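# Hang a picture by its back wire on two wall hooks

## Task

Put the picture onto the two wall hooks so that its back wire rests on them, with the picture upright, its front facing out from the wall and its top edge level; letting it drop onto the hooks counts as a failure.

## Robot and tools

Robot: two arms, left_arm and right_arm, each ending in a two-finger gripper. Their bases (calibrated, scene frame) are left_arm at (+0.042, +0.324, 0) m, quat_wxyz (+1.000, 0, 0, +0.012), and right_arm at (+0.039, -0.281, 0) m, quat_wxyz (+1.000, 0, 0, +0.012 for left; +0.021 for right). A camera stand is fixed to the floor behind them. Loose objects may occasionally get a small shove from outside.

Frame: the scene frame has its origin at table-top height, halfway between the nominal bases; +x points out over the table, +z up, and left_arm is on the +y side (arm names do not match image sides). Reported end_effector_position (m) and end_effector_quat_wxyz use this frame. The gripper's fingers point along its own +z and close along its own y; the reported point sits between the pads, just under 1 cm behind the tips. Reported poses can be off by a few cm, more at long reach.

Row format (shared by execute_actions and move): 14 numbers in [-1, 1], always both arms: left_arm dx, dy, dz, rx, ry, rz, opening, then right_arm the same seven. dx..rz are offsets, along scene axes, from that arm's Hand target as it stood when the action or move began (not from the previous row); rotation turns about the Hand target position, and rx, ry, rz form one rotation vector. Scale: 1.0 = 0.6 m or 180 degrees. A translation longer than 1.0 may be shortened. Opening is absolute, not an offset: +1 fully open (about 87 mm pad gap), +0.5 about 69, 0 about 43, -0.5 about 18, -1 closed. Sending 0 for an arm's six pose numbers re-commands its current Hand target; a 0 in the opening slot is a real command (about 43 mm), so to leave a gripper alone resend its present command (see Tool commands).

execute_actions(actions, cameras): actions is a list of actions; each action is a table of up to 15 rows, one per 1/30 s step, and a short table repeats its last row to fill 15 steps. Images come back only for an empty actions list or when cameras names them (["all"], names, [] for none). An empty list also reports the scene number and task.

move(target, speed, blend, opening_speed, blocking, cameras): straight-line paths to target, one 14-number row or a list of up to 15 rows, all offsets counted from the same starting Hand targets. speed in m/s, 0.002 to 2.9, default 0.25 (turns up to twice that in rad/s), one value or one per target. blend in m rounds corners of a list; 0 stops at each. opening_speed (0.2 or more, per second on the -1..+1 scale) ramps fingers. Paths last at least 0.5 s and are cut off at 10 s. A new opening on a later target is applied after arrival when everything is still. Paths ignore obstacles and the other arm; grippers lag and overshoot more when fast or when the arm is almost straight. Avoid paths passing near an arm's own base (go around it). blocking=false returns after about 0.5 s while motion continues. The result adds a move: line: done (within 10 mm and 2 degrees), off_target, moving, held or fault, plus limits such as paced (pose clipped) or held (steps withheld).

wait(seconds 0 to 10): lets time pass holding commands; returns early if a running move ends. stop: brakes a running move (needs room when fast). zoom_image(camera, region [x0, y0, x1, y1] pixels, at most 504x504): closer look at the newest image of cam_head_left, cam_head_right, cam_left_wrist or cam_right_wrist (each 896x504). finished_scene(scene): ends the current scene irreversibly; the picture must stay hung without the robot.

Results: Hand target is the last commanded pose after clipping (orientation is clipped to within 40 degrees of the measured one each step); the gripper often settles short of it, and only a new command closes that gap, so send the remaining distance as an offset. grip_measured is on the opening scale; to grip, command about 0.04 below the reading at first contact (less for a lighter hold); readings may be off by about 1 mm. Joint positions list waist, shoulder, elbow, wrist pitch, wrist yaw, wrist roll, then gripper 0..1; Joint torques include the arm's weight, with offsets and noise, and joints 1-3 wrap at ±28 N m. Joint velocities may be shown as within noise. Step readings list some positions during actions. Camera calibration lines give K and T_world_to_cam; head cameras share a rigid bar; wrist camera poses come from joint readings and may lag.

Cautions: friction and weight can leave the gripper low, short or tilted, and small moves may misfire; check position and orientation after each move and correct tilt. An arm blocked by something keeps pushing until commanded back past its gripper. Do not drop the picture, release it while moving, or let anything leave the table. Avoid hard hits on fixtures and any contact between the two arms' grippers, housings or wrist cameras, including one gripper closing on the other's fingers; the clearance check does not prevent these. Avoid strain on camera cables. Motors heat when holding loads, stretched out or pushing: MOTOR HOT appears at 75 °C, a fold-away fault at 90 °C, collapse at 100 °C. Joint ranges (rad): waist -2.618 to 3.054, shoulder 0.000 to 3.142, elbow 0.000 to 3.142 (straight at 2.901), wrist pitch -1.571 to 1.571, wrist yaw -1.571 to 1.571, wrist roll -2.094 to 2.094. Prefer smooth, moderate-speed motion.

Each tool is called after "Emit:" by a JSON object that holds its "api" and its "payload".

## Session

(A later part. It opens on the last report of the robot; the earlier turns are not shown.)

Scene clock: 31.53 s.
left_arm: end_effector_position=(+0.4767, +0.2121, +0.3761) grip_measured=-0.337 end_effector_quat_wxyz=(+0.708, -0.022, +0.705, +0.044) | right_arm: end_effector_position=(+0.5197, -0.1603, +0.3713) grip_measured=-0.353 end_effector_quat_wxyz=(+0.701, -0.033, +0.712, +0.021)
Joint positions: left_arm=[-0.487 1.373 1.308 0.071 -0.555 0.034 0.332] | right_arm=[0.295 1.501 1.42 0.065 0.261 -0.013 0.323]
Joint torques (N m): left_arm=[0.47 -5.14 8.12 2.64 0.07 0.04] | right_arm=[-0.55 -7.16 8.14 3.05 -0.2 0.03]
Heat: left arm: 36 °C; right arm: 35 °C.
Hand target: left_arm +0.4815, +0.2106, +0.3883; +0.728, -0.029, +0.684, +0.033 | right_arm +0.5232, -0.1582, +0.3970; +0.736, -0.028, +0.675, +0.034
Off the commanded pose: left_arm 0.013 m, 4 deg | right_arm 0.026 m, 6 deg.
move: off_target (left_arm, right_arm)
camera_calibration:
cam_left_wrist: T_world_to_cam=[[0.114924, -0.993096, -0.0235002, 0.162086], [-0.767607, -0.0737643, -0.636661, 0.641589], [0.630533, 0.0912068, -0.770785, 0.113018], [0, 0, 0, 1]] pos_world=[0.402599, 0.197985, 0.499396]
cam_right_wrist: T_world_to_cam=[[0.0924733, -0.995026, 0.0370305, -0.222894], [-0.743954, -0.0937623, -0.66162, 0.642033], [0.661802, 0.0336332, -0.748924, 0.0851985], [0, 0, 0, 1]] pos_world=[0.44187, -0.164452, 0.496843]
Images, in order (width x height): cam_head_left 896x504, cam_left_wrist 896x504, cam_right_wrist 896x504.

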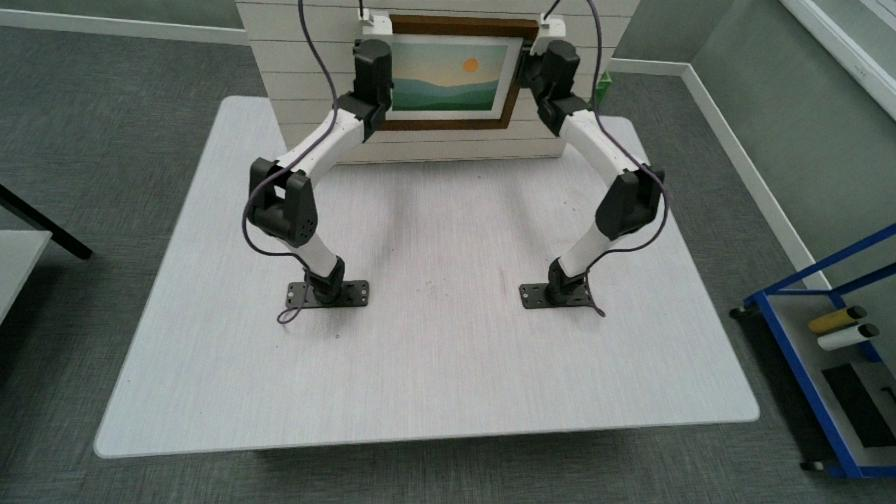

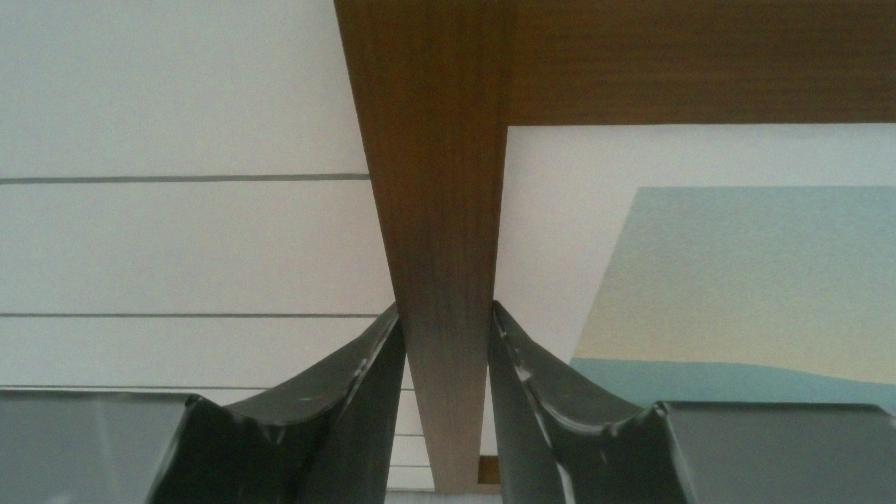

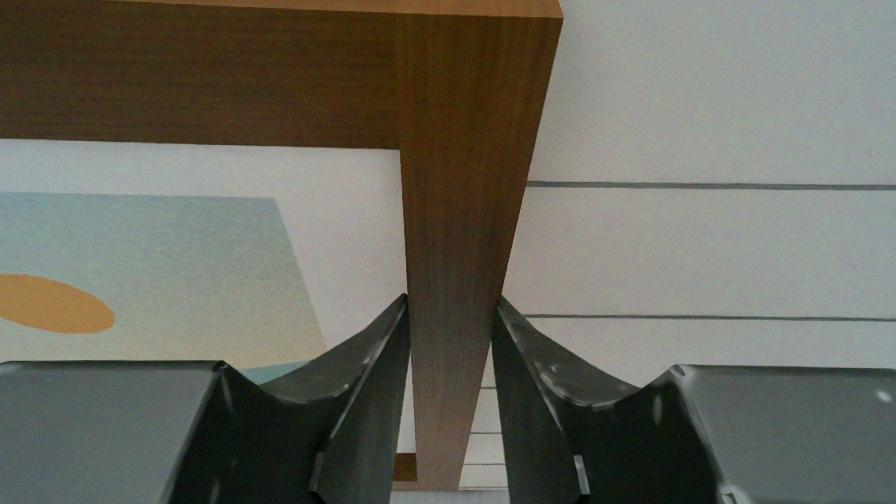

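Emit:
{"api": "move", "payload": {"target": [-0.01,-0.001,-0.01,0,0.006,0,-0.6,-0.008,-0.001,-0.012,0,0.006,0,-0.6], "speed": 0.02}}

Emit:
{"api": "move", "payload": {"target": [0,0,-0.015,0,0,0,-0.6,0,0,-0.015,0,0,0,-0.6], "speed": 0.03}}

Emit:
{"api": "move", "payload": {"target": [0,0,-0.015,0,0,0,-0.6,0,0,-0.015,0,0,0,-0.6], "speed": 0.03}}

Scene clock: 33.07 s.
left_arm: end_effector_position=(+0.4767, +0.2122, +0.3641) grip_measured=-0.337 end_effector_quat_wxyz=(+0.700, -0.020, +0.713, +0.047) | right_arm: end_effector_position=(+0.5190, -0.1600, +0.3564) grip_measured=-0.353 end_effector_quat_wxyz=(+0.692, -0.031, +0.721, +0.023)
Joint positions: left_arm=[-0.487 1.373 1.282 0.071 -0.556 0.029 0.332] | right_arm=[0.295 1.499 1.386 0.07 0.261 0.002 0.323]
Joint torques (N m): left_arm=[-0.4 -6.83 8.66 2.45 -0.02 0] | right_arm=[-0.32 -8.54 8.85 2.91 -0.16 -0.06]
Heat: left arm: 36 °C; right arm: 35 °C.
Hand target: left_arm +0.4755, +0.2100, +0.3821; +0.721, -0.029, +0.691, +0.033 | right_arm +0.5184, -0.1588, +0.3899; +0.730, -0.028, +0.682, +0.034
Off the commanded pose: left_arm 0.018 m, 4 deg | right_arm 0.033 m, 6 deg.
move: off_target (left_arm, right_arm)

Scene clock: 33.87 s.
left_arm: end_effector_position=(+0.4757, +0.2119, +0.3389) grip_measured=-0.337 end_effector_quat_wxyz=(+0.683, -0.017, +0.728, +0.049) | right_arm: end_effector_position=(+0.5174, -0.1599, +0.3304) grip_measured=-0.353 end_effector_quat_wxyz=(+0.673, -0.031, +0.738, +0.022)
Joint positions: left_arm=[-0.487 1.373 1.229 0.071 -0.556 0.01 0.332] | right_arm=[0.295 1.499 1.332 0.072 0.261 0.016 0.323]
Joint torques (N m): left_arm=[-0.49 -7.91 9.61 2.78 -0.06 0.18] | right_arm=[-0.23 -9.74 9.65 3.23 -0.12 -0.19]
Heat: left arm: 36 °C; right arm: 35 °C.
Hand target: left_arm +0.4755, +0.2100, +0.3732; +0.721, -0.029, +0.691, +0.034 | right_arm +0.5184, -0.1588, +0.3810; +0.730, -0.028, +0.682, +0.034
Off the commanded pose: left_arm 0.034 m, 6 deg | right_arm 0.051 m, 9 deg.
move: off_target (left_arm, right_arm)

Scene clock: 34.73 s.
left_arm: end_effector_position=(+0.4757, +0.2117, +0.3265) grip_measured=-0.337 end_effector_quat_wxyz=(+0.679, -0.017, +0.732, +0.050) | right_arm: end_effector_position=(+0.5173, -0.1598, +0.3182) grip_measured=-0.353 end_effector_quat_wxyz=(+0.670, -0.030, +0.741, +0.023)
Joint positions: left_arm=[-0.487 1.373 1.192 0.094 -0.556 0.004 0.332] | right_arm=[0.295 1.499 1.292 0.102 0.261 0.02 0.323]
Joint torques (N m): left_arm=[-0.5 -8.38 9.39 2.84 -0.08 0.22] | right_arm=[-0.21 -10.14 9.7 3.28 -0.12 -0.22]
Heat: left arm: 37 °C; right arm: 36 °C.
Hand target: left_arm +0.4755, +0.2100, +0.3642; +0.721, -0.028, +0.691, +0.034 | right_arm +0.5184, -0.1588, +0.3720; +0.730, -0.028, +0.682, +0.034
Off the commanded pose: left_arm 0.038 m, 7 deg | right_arm 0.054 m, 10 deg.
move: off_target (left_arm, right_arm)

Emit:
{"api": "move", "payload": {"target": [0,0,-0.012,0,-0.005,0,-0.6,0,0,-0.003,0,-0.012,0,-0.6], "speed": 0.03}}

Emit:
{"api": "move", "payload": {"target": [0,0,-0.012,0,0,0,-0.6,0,0,-0.012,0,0,0,-0.6], "speed": 0.03, "cameras": ["all"]}}

Scene clock: 36.73 s.
left_arm: end_effector_position=(+0.4761, +0.2115, +0.3164) grip_measured=-0.337 end_effector_quat_wxyz=(+0.682, -0.019, +0.730, +0.048) | right_arm: end_effector_position=(+0.5178, -0.1600, +0.3099) grip_measured=-0.353 end_effector_quat_wxyz=(+0.677, -0.032, +0.735, +0.022)
Joint positions: left_arm=[-0.487 1.371 1.142 0.153 -0.556 0.004 0.332] | right_arm=[0.295 1.496 1.238 0.172 0.261 0.012 0.323]
Joint torques (N m): left_arm=[-0.55 -8.66 9.52 2.92 -0.08 0.3] | right_arm=[-0.06 -10.61 9.8 3.36 -0.11 -0.25]
Heat: left arm: 37 °C; right arm: 36 °C.
Hand target: left_arm +0.4756, +0.2100, +0.3568; +0.727, -0.029, +0.686, +0.033 | right_arm +0.5184, -0.1588, +0.3702; +0.742, -0.029, +0.668, +0.034
Off the commanded pose: left_arm 0.041 m, 7 deg | right_arm 0.060 m, 11 deg.
move: off_target (left_arm, right_arm)

Scene clock: 37.57 s.
left_arm: end_effector_position=(+0.4768, +0.2108, +0.3127) grip_measured=-0.337 end_effector_quat_wxyz=(+0.686, -0.020, +0.726, +0.045) | right_arm: end_effector_position=(+0.5171, -0.1606, +0.3087) grip_measured=-0.353 end_effector_quat_wxyz=(+0.682, -0.033, +0.730, +0.021)
Joint positions: left_arm=[-0.487 1.371 1.116 0.191 -0.555 0.004 0.332] | right_arm=[0.295 1.49 1.213 0.207 0.261 0.004 0.323]
Joint torques (N m): left_arm=[-0.54 -8.59 9.44 2.9 -0.09 0.31] | right_arm=[-0.12 -9.87 9.66 3.28 -0.13 -0.16]
Heat: left arm: 37 °C; right arm: 37 °C.
Hand target: left_arm +0.4756, +0.2100, +0.3497; +0.727, -0.029, +0.686, +0.033 | right_arm +0.5184, -0.1588, +0.3631; +0.743, -0.029, +0.668, +0.034
Off the commanded pose: left_arm 0.037 m, 7 deg | right_arm 0.054 m, 10 deg.
move: off_target (left_arm, right_arm)
camera_calibration:
cam_left_wrist: T_world_to_cam=[[0.114066, -0.992976, -0.0314336, 0.162137], [-0.80458, -0.0737716, -0.589244, 0.603992], [0.582786, 0.0925037, -0.807344, 0.0980346], [0, 0, 0, 1]] pos_world=[0.410332, 0.196487, 0.440143]
cam_right_wrist: T_world_to_cam=[[0.0936132, -0.995036, 0.0337498, -0.220162], [-0.777599, -0.0942421, -0.621657, 0.603594], [0.621752, 0.0319515, -0.782562, 0.0708947], [0, 0, 0, 1]] pos_world=[0.445885, -0.16445, 0.438138]

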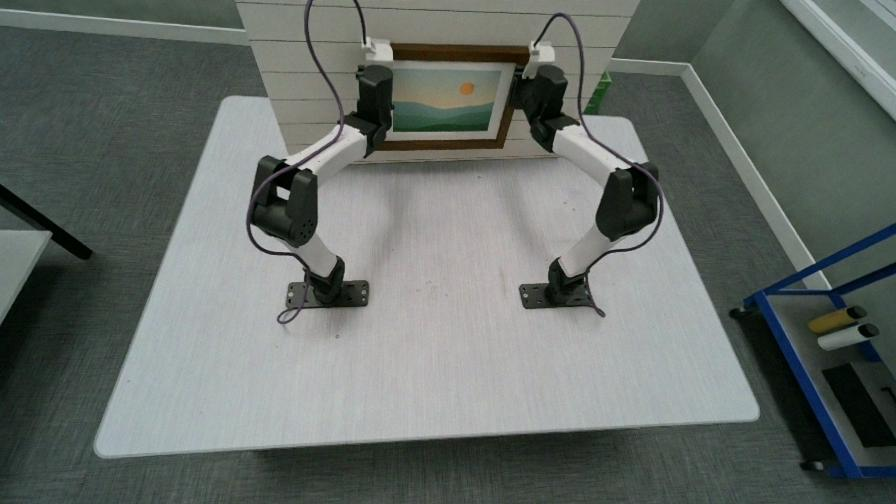

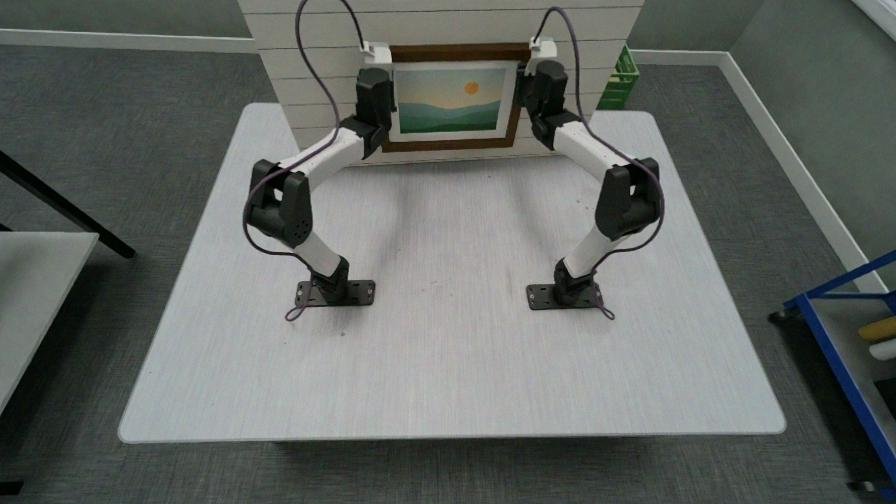

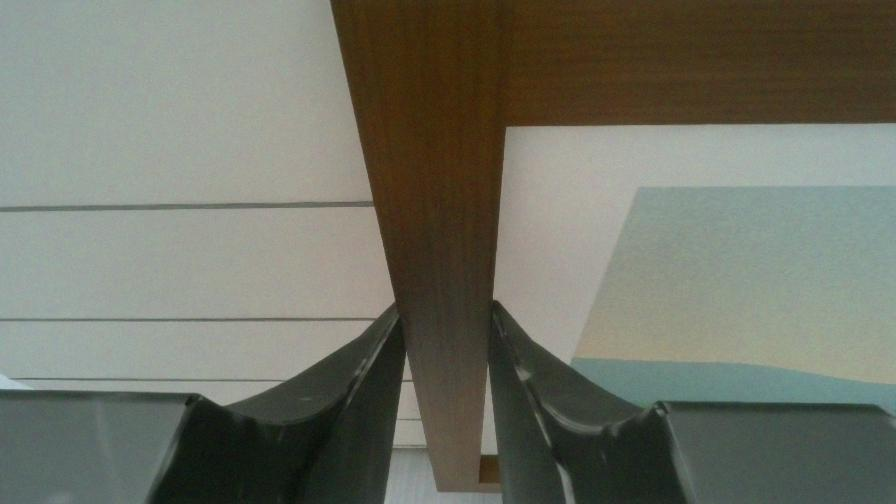

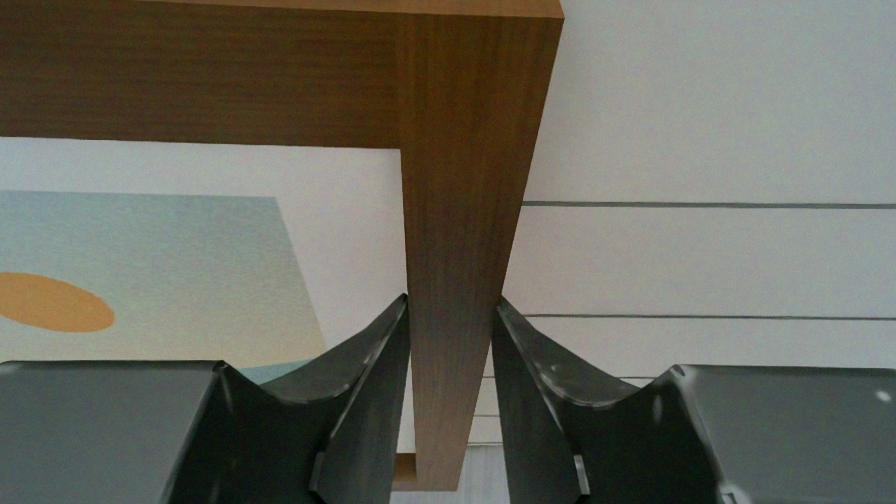

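Emit:
{"api": "move", "payload": {"target": [0,0,-0.02,0,0,0,-0.6,0,0,-0.025,0,0.006,0,-0.6], "speed": 0.03}}

Emit:
{"api": "move", "payload": {"target": [0,0,-0.015,0,0,0,-0.6,0,0,-0.02,0,0.006,0,-0.6], "speed": 0.03}}

Scene clock: 39.03 s.
left_arm: end_effector_position=(+0.4779, +0.2105, +0.3094) grip_measured=-0.337 end_effector_quat_wxyz=(+0.696, -0.024, +0.717, +0.042) | right_arm: end_effector_position=(+0.5178, -0.1606, +0.3073) grip_measured=-0.354 end_effector_quat_wxyz=(+0.690, -0.033, +0.723, +0.021)
Joint positions: left_arm=[-0.487 1.371 1.077 0.26 -0.555 0.009 0.332] | right_arm=[0.295 1.489 1.185 0.256 0.261 -0.003 0.323]
Joint torques (N m): left_arm=[-0.5 -8.18 8.68 2.57 -0.07 0.26] | right_arm=[-0.25 -8.95 9.09 3.05 -0.16 -0.06]
Heat: left arm: 37 °C; right arm: 37 °C.
Hand target: left_arm +0.4756, +0.2100, +0.3376; +0.727, -0.029, +0.686, +0.033 | right_arm +0.5184, -0.1588, +0.3479; +0.736, -0.028, +0.675, +0.034
Off the commanded pose: left_arm 0.028 m, 5 deg | right_arm 0.041 m, 8 deg.
move: off_target (left_arm, right_arm)

Scene clock: 39.90 s.
left_arm: end_effector_position=(+0.4785, +0.2106, +0.3082) grip_measured=-0.337 end_effector_quat_wxyz=(+0.704, -0.025, +0.709, +0.041) | right_arm: end_effector_position=(+0.5181, -0.1605, +0.3060) grip_measured=-0.354 end_effector_quat_wxyz=(+0.695, -0.032, +0.718, +0.022)
Joint positions: left_arm=[-0.487 1.371 1.048 0.315 -0.555 0.02 0.332] | right_arm=[0.295 1.489 1.167 0.288 0.261 -0.004 0.323]
Joint torques (N m): left_arm=[-0.46 -7.82 8.53 2.42 -0.04 0.16] | right_arm=[-0.35 -8.34 8.7 2.87 -0.17 0.01]
Heat: left arm: 37 °C; right arm: 37 °C.
Hand target: left_arm +0.4756, +0.2100, +0.3287; +0.727, -0.029, +0.686, +0.033 | right_arm +0.5184, -0.1588, +0.3360; +0.730, -0.028, +0.682, +0.034
Off the commanded pose: left_arm 0.021 m, 4 deg | right_arm 0.030 m, 6 deg.
move: off_target (left_arm, right_arm)

Emit:
{"api": "move", "payload": {"target": [-0.012,0,-0.02,0,0,0,-0.6,-0.012,0,-0.025,0,0.004,0,-0.6], "speed": 0.03}}

Emit:
{"api": "move", "payload": {"target": [-0.008,0,-0.012,0,0.005,0,-0.6,-0.008,0,-0.02,0,0.008,0,-0.6], "speed": 0.03, "cameras": ["all"]}}

Scene clock: 41.73 s.
left_arm: end_effector_position=(+0.4741, +0.2094, +0.3074) grip_measured=-0.338 end_effector_quat_wxyz=(+0.716, -0.025, +0.696, +0.035) | right_arm: end_effector_position=(+0.5153, -0.1617, +0.3038) grip_measured=-0.355 end_effector_quat_wxyz=(+0.706, -0.030, +0.707, +0.024)
Joint positions: left_arm=[-0.495 1.353 0.994 0.393 -0.555 0.031 0.331] | right_arm=[0.295 1.476 1.114 0.36 0.261 -0.007 0.323]
Joint torques (N m): left_arm=[-0.72 -7.73 7.65 2.1 -0.15 0.07] | right_arm=[0.29 -8.39 7.76 2.44 -0.11 0.08]
Heat: left arm: 38 °C; right arm: 37 °C.
Hand target: left_arm +0.4684, +0.2100, +0.3169; +0.727, -0.029, +0.685, +0.033 | right_arm +0.5112, -0.1588, +0.3211; +0.725, -0.028, +0.687, +0.035
Off the commanded pose: left_arm 0.011 m, 2 deg | right_arm 0.018 m, 3 deg.
move: off_target (left_arm, right_arm)

Scene clock: 42.53 s.
left_arm: end_effector_position=(+0.4700, +0.2081, +0.3069) grip_measured=-0.338 end_effector_quat_wxyz=(+0.719, -0.024, +0.694, +0.032) | right_arm: end_effector_position=(+0.5116, -0.1616, +0.3027) grip_measured=-0.355 end_effector_quat_wxyz=(+0.710, -0.030, +0.703, +0.026)
Joint positions: left_arm=[-0.502 1.339 0.975 0.405 -0.556 0.031 0.331] | right_arm=[0.297 1.462 1.087 0.384 0.261 -0.007 0.322]
Joint torques (N m): left_arm=[-0.7 -7.56 7.21 1.94 -0.21 0.01] | right_arm=[0.4 -8.01 7.16 2.15 -0.08 0.16]
Heat: left arm: 37 °C; right arm: 37 °C.
Hand target: left_arm +0.4635, +0.2099, +0.3095; +0.721, -0.028, +0.691, +0.033 | right_arm +0.5064, -0.1589, +0.3089; +0.717, -0.027, +0.696, +0.035
Off the commanded pose: left_arm 0.007 m, 1 deg | right_arm 0.009 m, 2 deg.
move: done
camera_calibration:
cam_left_wrist: T_world_to_cam=[[0.101616, -0.994823, -0.00111413, 0.156983], [-0.748405, -0.0757077, -0.658906, 0.590297], [0.655411, 0.0677892, -0.752224, 0.051746], [0, 0, 0, 1]] pos_world=[0.391915, 0.197352, 0.42805]
cam_right_wrist: T_world_to_cam=[[0.094427, -0.995204, 0.0255309, -0.218425], [-0.728047, -0.0865244, -0.680045, 0.589086], [0.678993, 0.0456269, -0.732726, 0.0274562], [0, 0, 0, 1]] pos_world=[0.430865, -0.16766, 0.426299]

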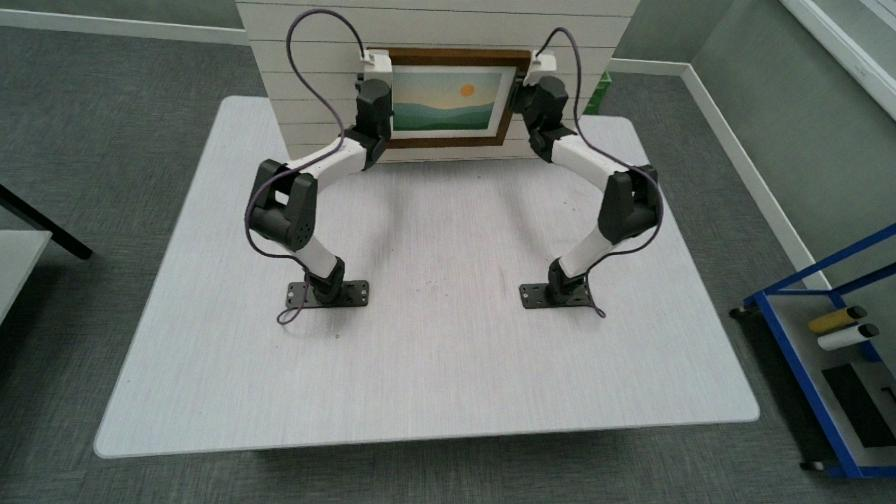

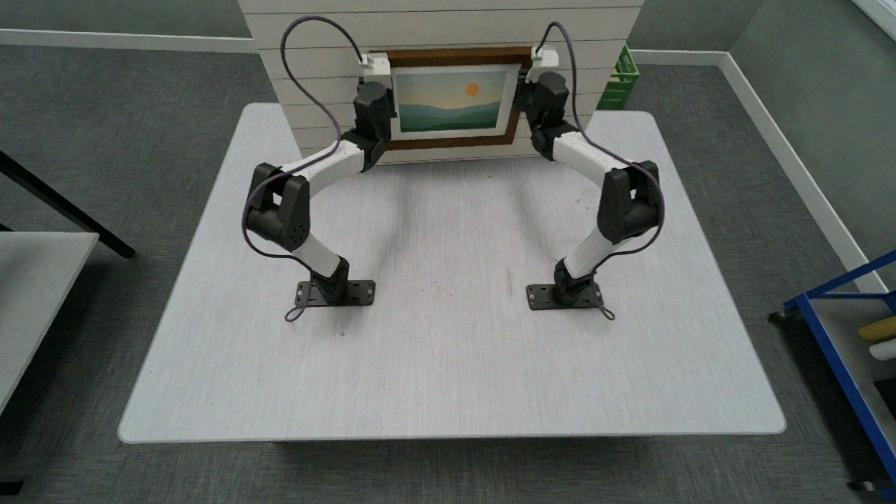

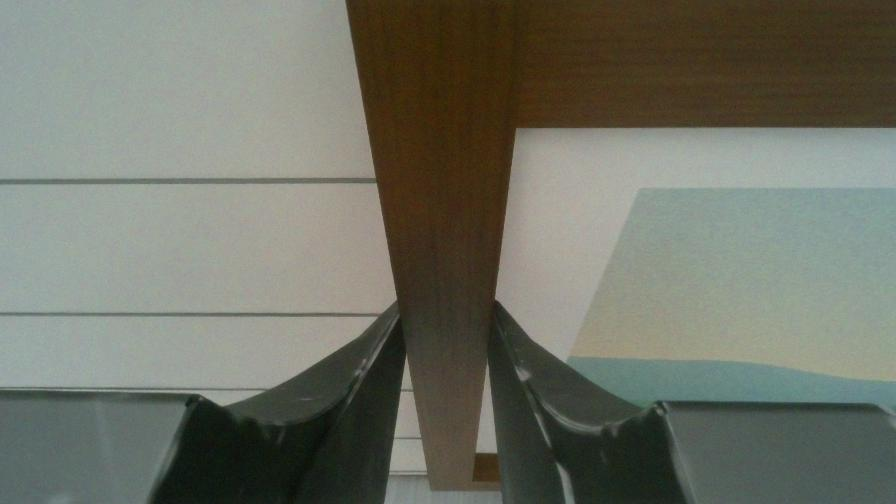

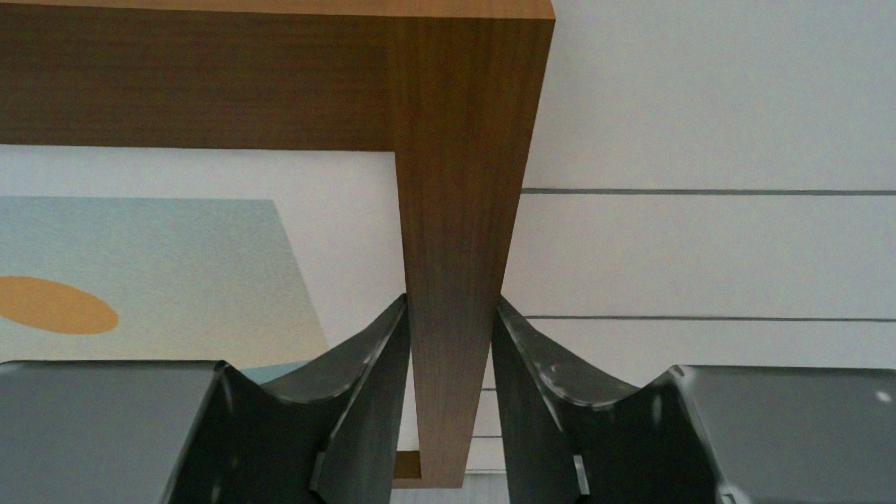

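Emit:
{"api": "move", "payload": {"target": [-0.008,0,-0.022,0,0.006,0,-0.6,-0.008,0,-0.022,0,0.006,0,-0.6], "speed": 0.03}}

Scene clock: 43.73 s.
left_arm: end_effector_position=(+0.4656, +0.2075, +0.3051) grip_measured=-0.338 end_effector_quat_wxyz=(+0.724, -0.026, +0.689, +0.027) | right_arm: end_effector_position=(+0.5071, -0.1610, +0.3025) grip_measured=-0.357 end_effector_quat_wxyz=(+0.717, -0.029, +0.696, +0.030)
Joint positions: left_arm=[-0.509 1.324 0.942 0.44 -0.559 0.031 0.331] | right_arm=[0.301 1.446 1.051 0.426 0.261 -0.007 0.322]
Joint torques (N m): left_arm=[-0.72 -6.91 6.64 1.63 -0.26 -0.08] | right_arm=[0.46 -7.34 6.54 1.84 -0.03 0.22]
Heat: left arm: 37 °C; right arm: 37 °C.
Hand target: left_arm +0.4588, +0.2099, +0.2964; +0.715, -0.028, +0.698, +0.034 | right_arm +0.5016, -0.1588, +0.2958; +0.710, -0.027, +0.703, +0.035
Off the commanded pose: left_arm 0.011 m, 2 deg | right_arm 0.009 m, 1 deg.
move: off_target (left_arm)

Emit:
{"api": "move", "payload": {"target": [[0.02,0.002,0.015,0,-0.004,0,-0.6,0.02,0.001,0.012,0,-0.002,0,-0.6],[0.02,0.002,0.015,0,-0.004,0,-0.45,0.02,0.001,0.012,0,-0.002,0,-0.45],[0.02,0.002,0.015,0,-0.004,0,-0.25,0.02,0.001,0.012,0,-0.002,0,-0.25]], "speed": 0.03, "opening_speed": 0.2, "cameras": ["all"]}}

Scene clock: 48.53 s.
left_arm: end_effector_position=(+0.4668, +0.2085, +0.3019) grip_measured=-0.250 end_effector_quat_wxyz=(+0.719, -0.024, +0.694, +0.031) | right_arm: end_effector_position=(+0.5098, -0.1601, +0.2970) grip_measured=-0.250 end_effector_quat_wxyz=(+0.710, -0.031, +0.703, +0.028)
Joint positions: left_arm=[-0.505 1.329 0.947 0.424 -0.557 0.031 0.375] | right_arm=[0.301 1.46 1.063 0.407 0.261 -0.007 0.375]
Joint torques (N m): left_arm=[0.83 -4.25 10.41 1.83 -0.04 -0.04] | right_arm=[-0.57 -5.48 10.93 1.95 -0.13 0.2]
Heat: left arm: 36 °C; right arm: 35 °C.
Hand target: left_arm +0.4707, +0.2111, +0.3053; +0.719, -0.028, +0.693, +0.033 | right_arm +0.5136, -0.1582, +0.3030; +0.712, -0.027, +0.700, +0.035
Off the commanded pose: left_arm 0.006 m, 1 deg | right_arm 0.007 m, 1 deg.
move: done
camera_calibration:
cam_left_wrist: T_world_to_cam=[[0.0993748, -0.99505, -0.000619623, 0.158614], [-0.74812, -0.0743035, -0.659391, 0.584327], [0.656081, 0.0659904, -0.7518, 0.049951], [0, 0, 0, 1]] pos_world=[0.388612, 0.19795, 0.422951]
cam_right_wrist: T_world_to_cam=[[0.0986072, -0.994798, 0.0255469, -0.218659], [-0.727653, -0.0895914, -0.68007, 0.583401], [0.678821, 0.0484705, -0.732702, 0.0250573], [0, 0, 0, 1]] pos_world=[0.429065, -0.166468, 0.420699]

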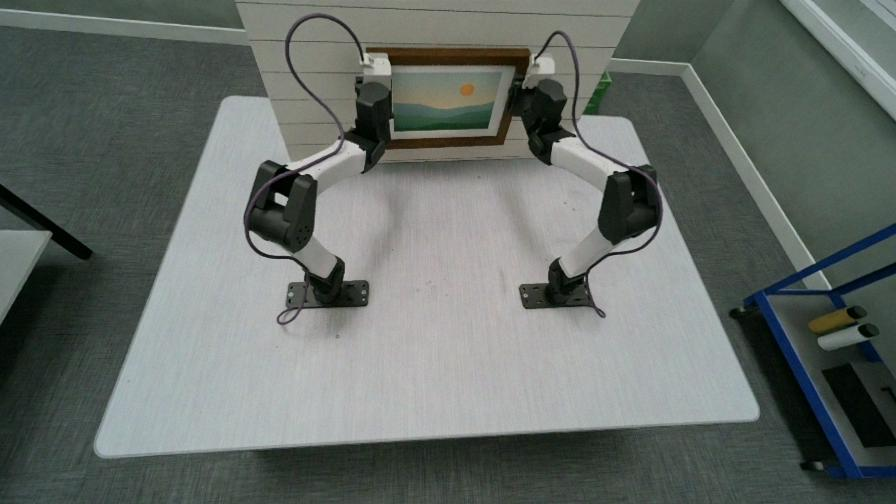

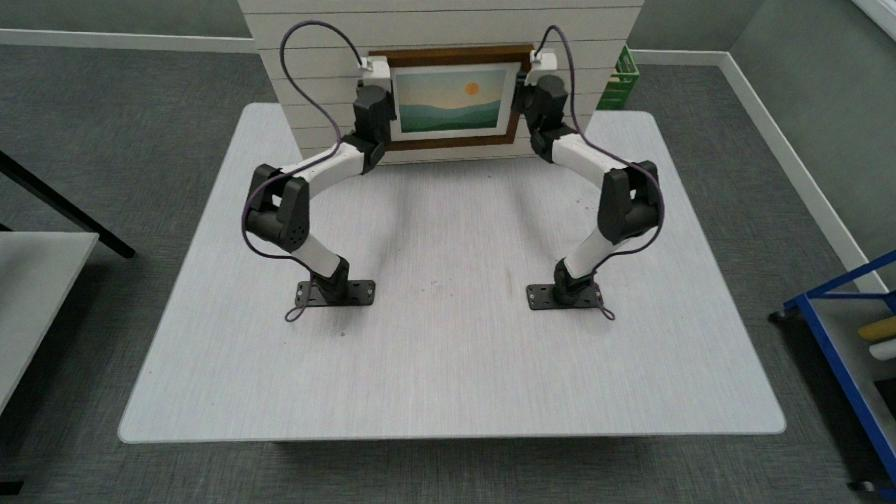

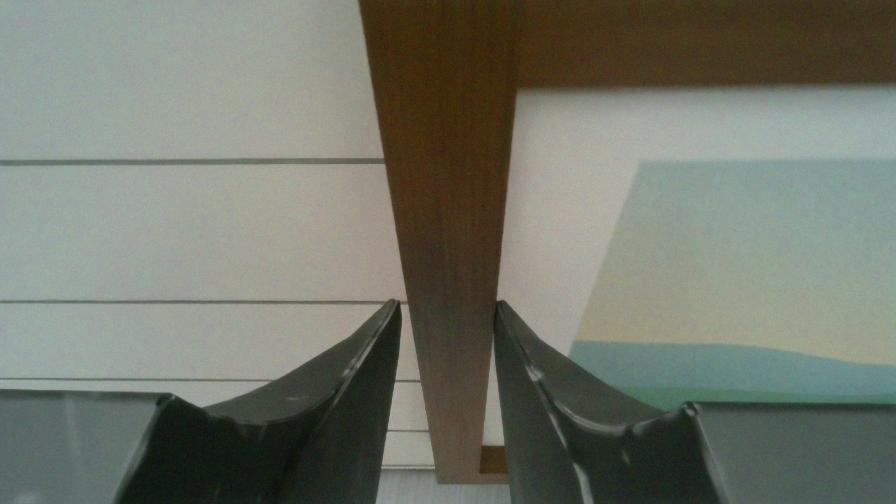

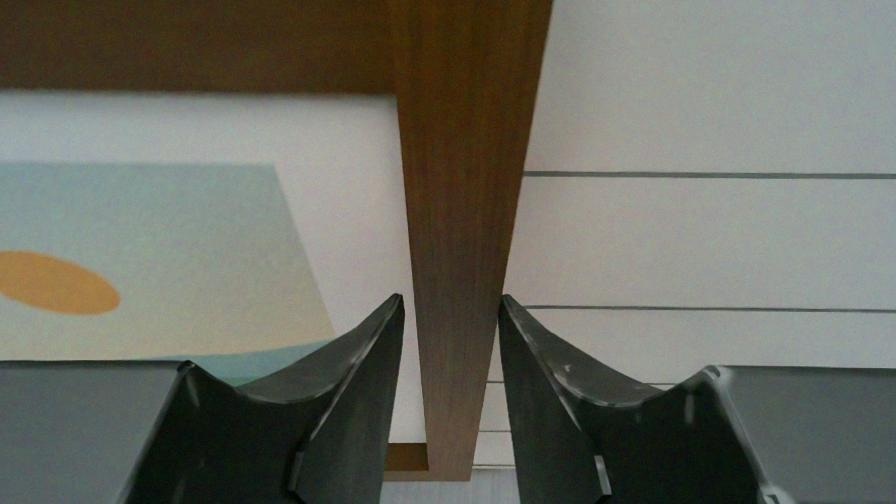

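Emit:
{"api": "move", "payload": {"target": [[0,-0.003,0,0,0,0,0.1,0,-0.002,0,0,0,0,0.1],[-0.22,-0.023,0,0,0,0,0.1,-0.22,-0.022,0,0,0,0,0.1]], "speed": 0.1, "opening_speed": 0.5, "cameras": ["all"]}}

Emit:
{"api": "zoom_image", "payload": {"camera": "cam_head_right", "region": [300, 0, 620, 180]}}

Scene clock: 52.17 s.
left_arm: end_effector_position=(+0.3418, +0.1961, +0.3092) grip_measured=+0.100 end_effector_quat_wxyz=(+0.722, -0.032, +0.691, +0.028) | right_arm: end_effector_position=(+0.3838, -0.1704, +0.3087) grip_measured=+0.100 end_effector_quat_wxyz=(+0.717, -0.032, +0.696, +0.037)
Joint positions: left_arm=[-0.883 0.934 0.742 0.265 -0.943 0.052 0.55] | right_arm=[0.459 0.952 0.768 0.217 0.404 -0.007 0.55]
Joint torques (N m): left_arm=[-0.99 -2.76 7.46 1.64 -0.12 0.05] | right_arm=[0.34 -2.54 7.31 1.89 0.1 0.17]
Heat: left arm: 36 °C; right arm: 35 °C.
Hand target: left_arm +0.3388, +0.1973, +0.3053; +0.719, -0.028, +0.693, +0.034 | right_arm +0.3816, -0.1715, +0.3031; +0.712, -0.027, +0.700, +0.035
Off the commanded pose: left_arm 0.005 m, 1 deg | right_arm 0.006 m, 1 deg.
move: done
camera_calibration:
cam_left_wrist: T_world_to_cam=[[0.107514, -0.99408, 0.0156484, 0.150773], [-0.741698, -0.0906792, -0.664576, 0.497358], [0.662061, 0.0598447, -0.747057, 0.13601], [0, 0, 0, 1]] pos_world=[0.262633, 0.186841, 0.42978]
cam_right_wrist: T_world_to_cam=[[0.112919, -0.993484, 0.0154706, -0.218941], [-0.712631, -0.0918281, -0.695503, 0.497306], [0.692392, 0.067511, -0.718356, 0.11331], [0, 0, 0, 1]] pos_world=[0.300663, -0.179497, 0.430662]

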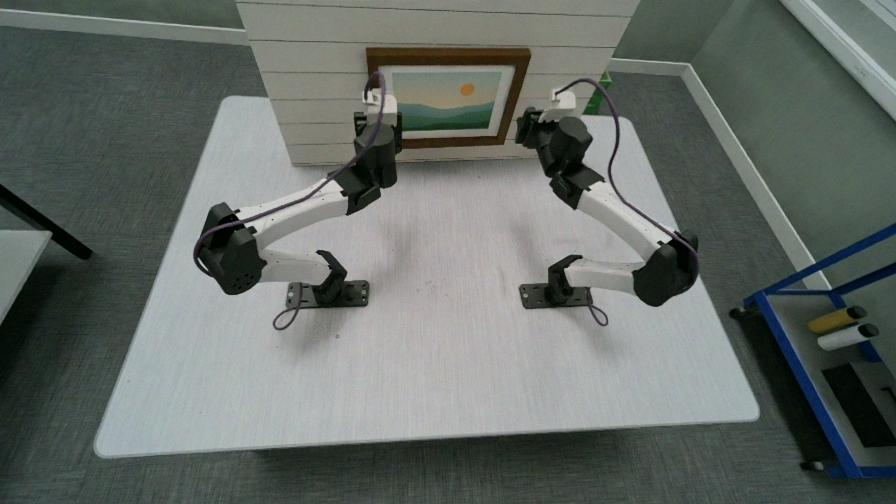

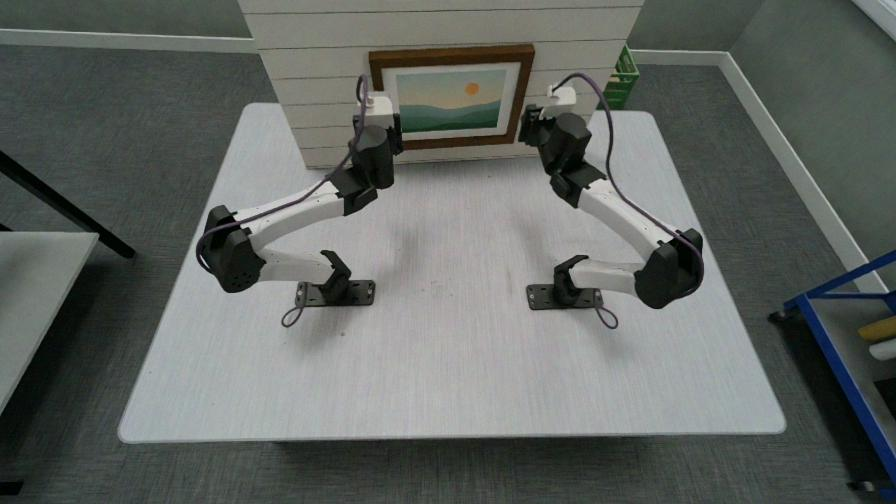

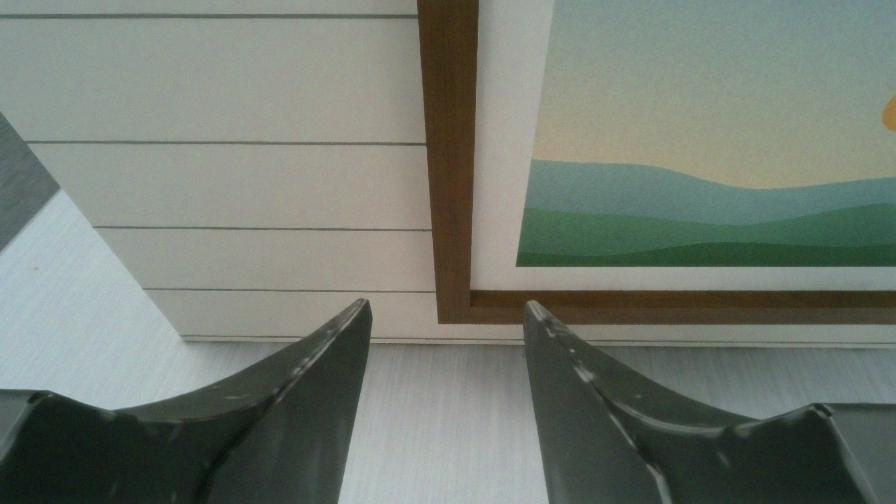

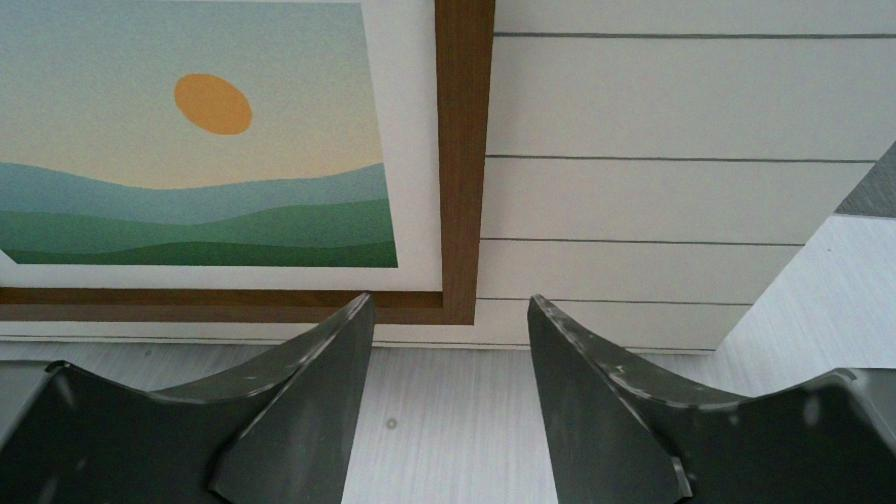

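Scaled by 1.575.

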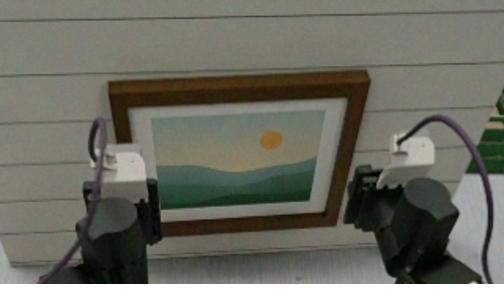

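Emit:
{"api": "finished_scene", "payload": {"scene": 2}}

The scene is finished: the task was done.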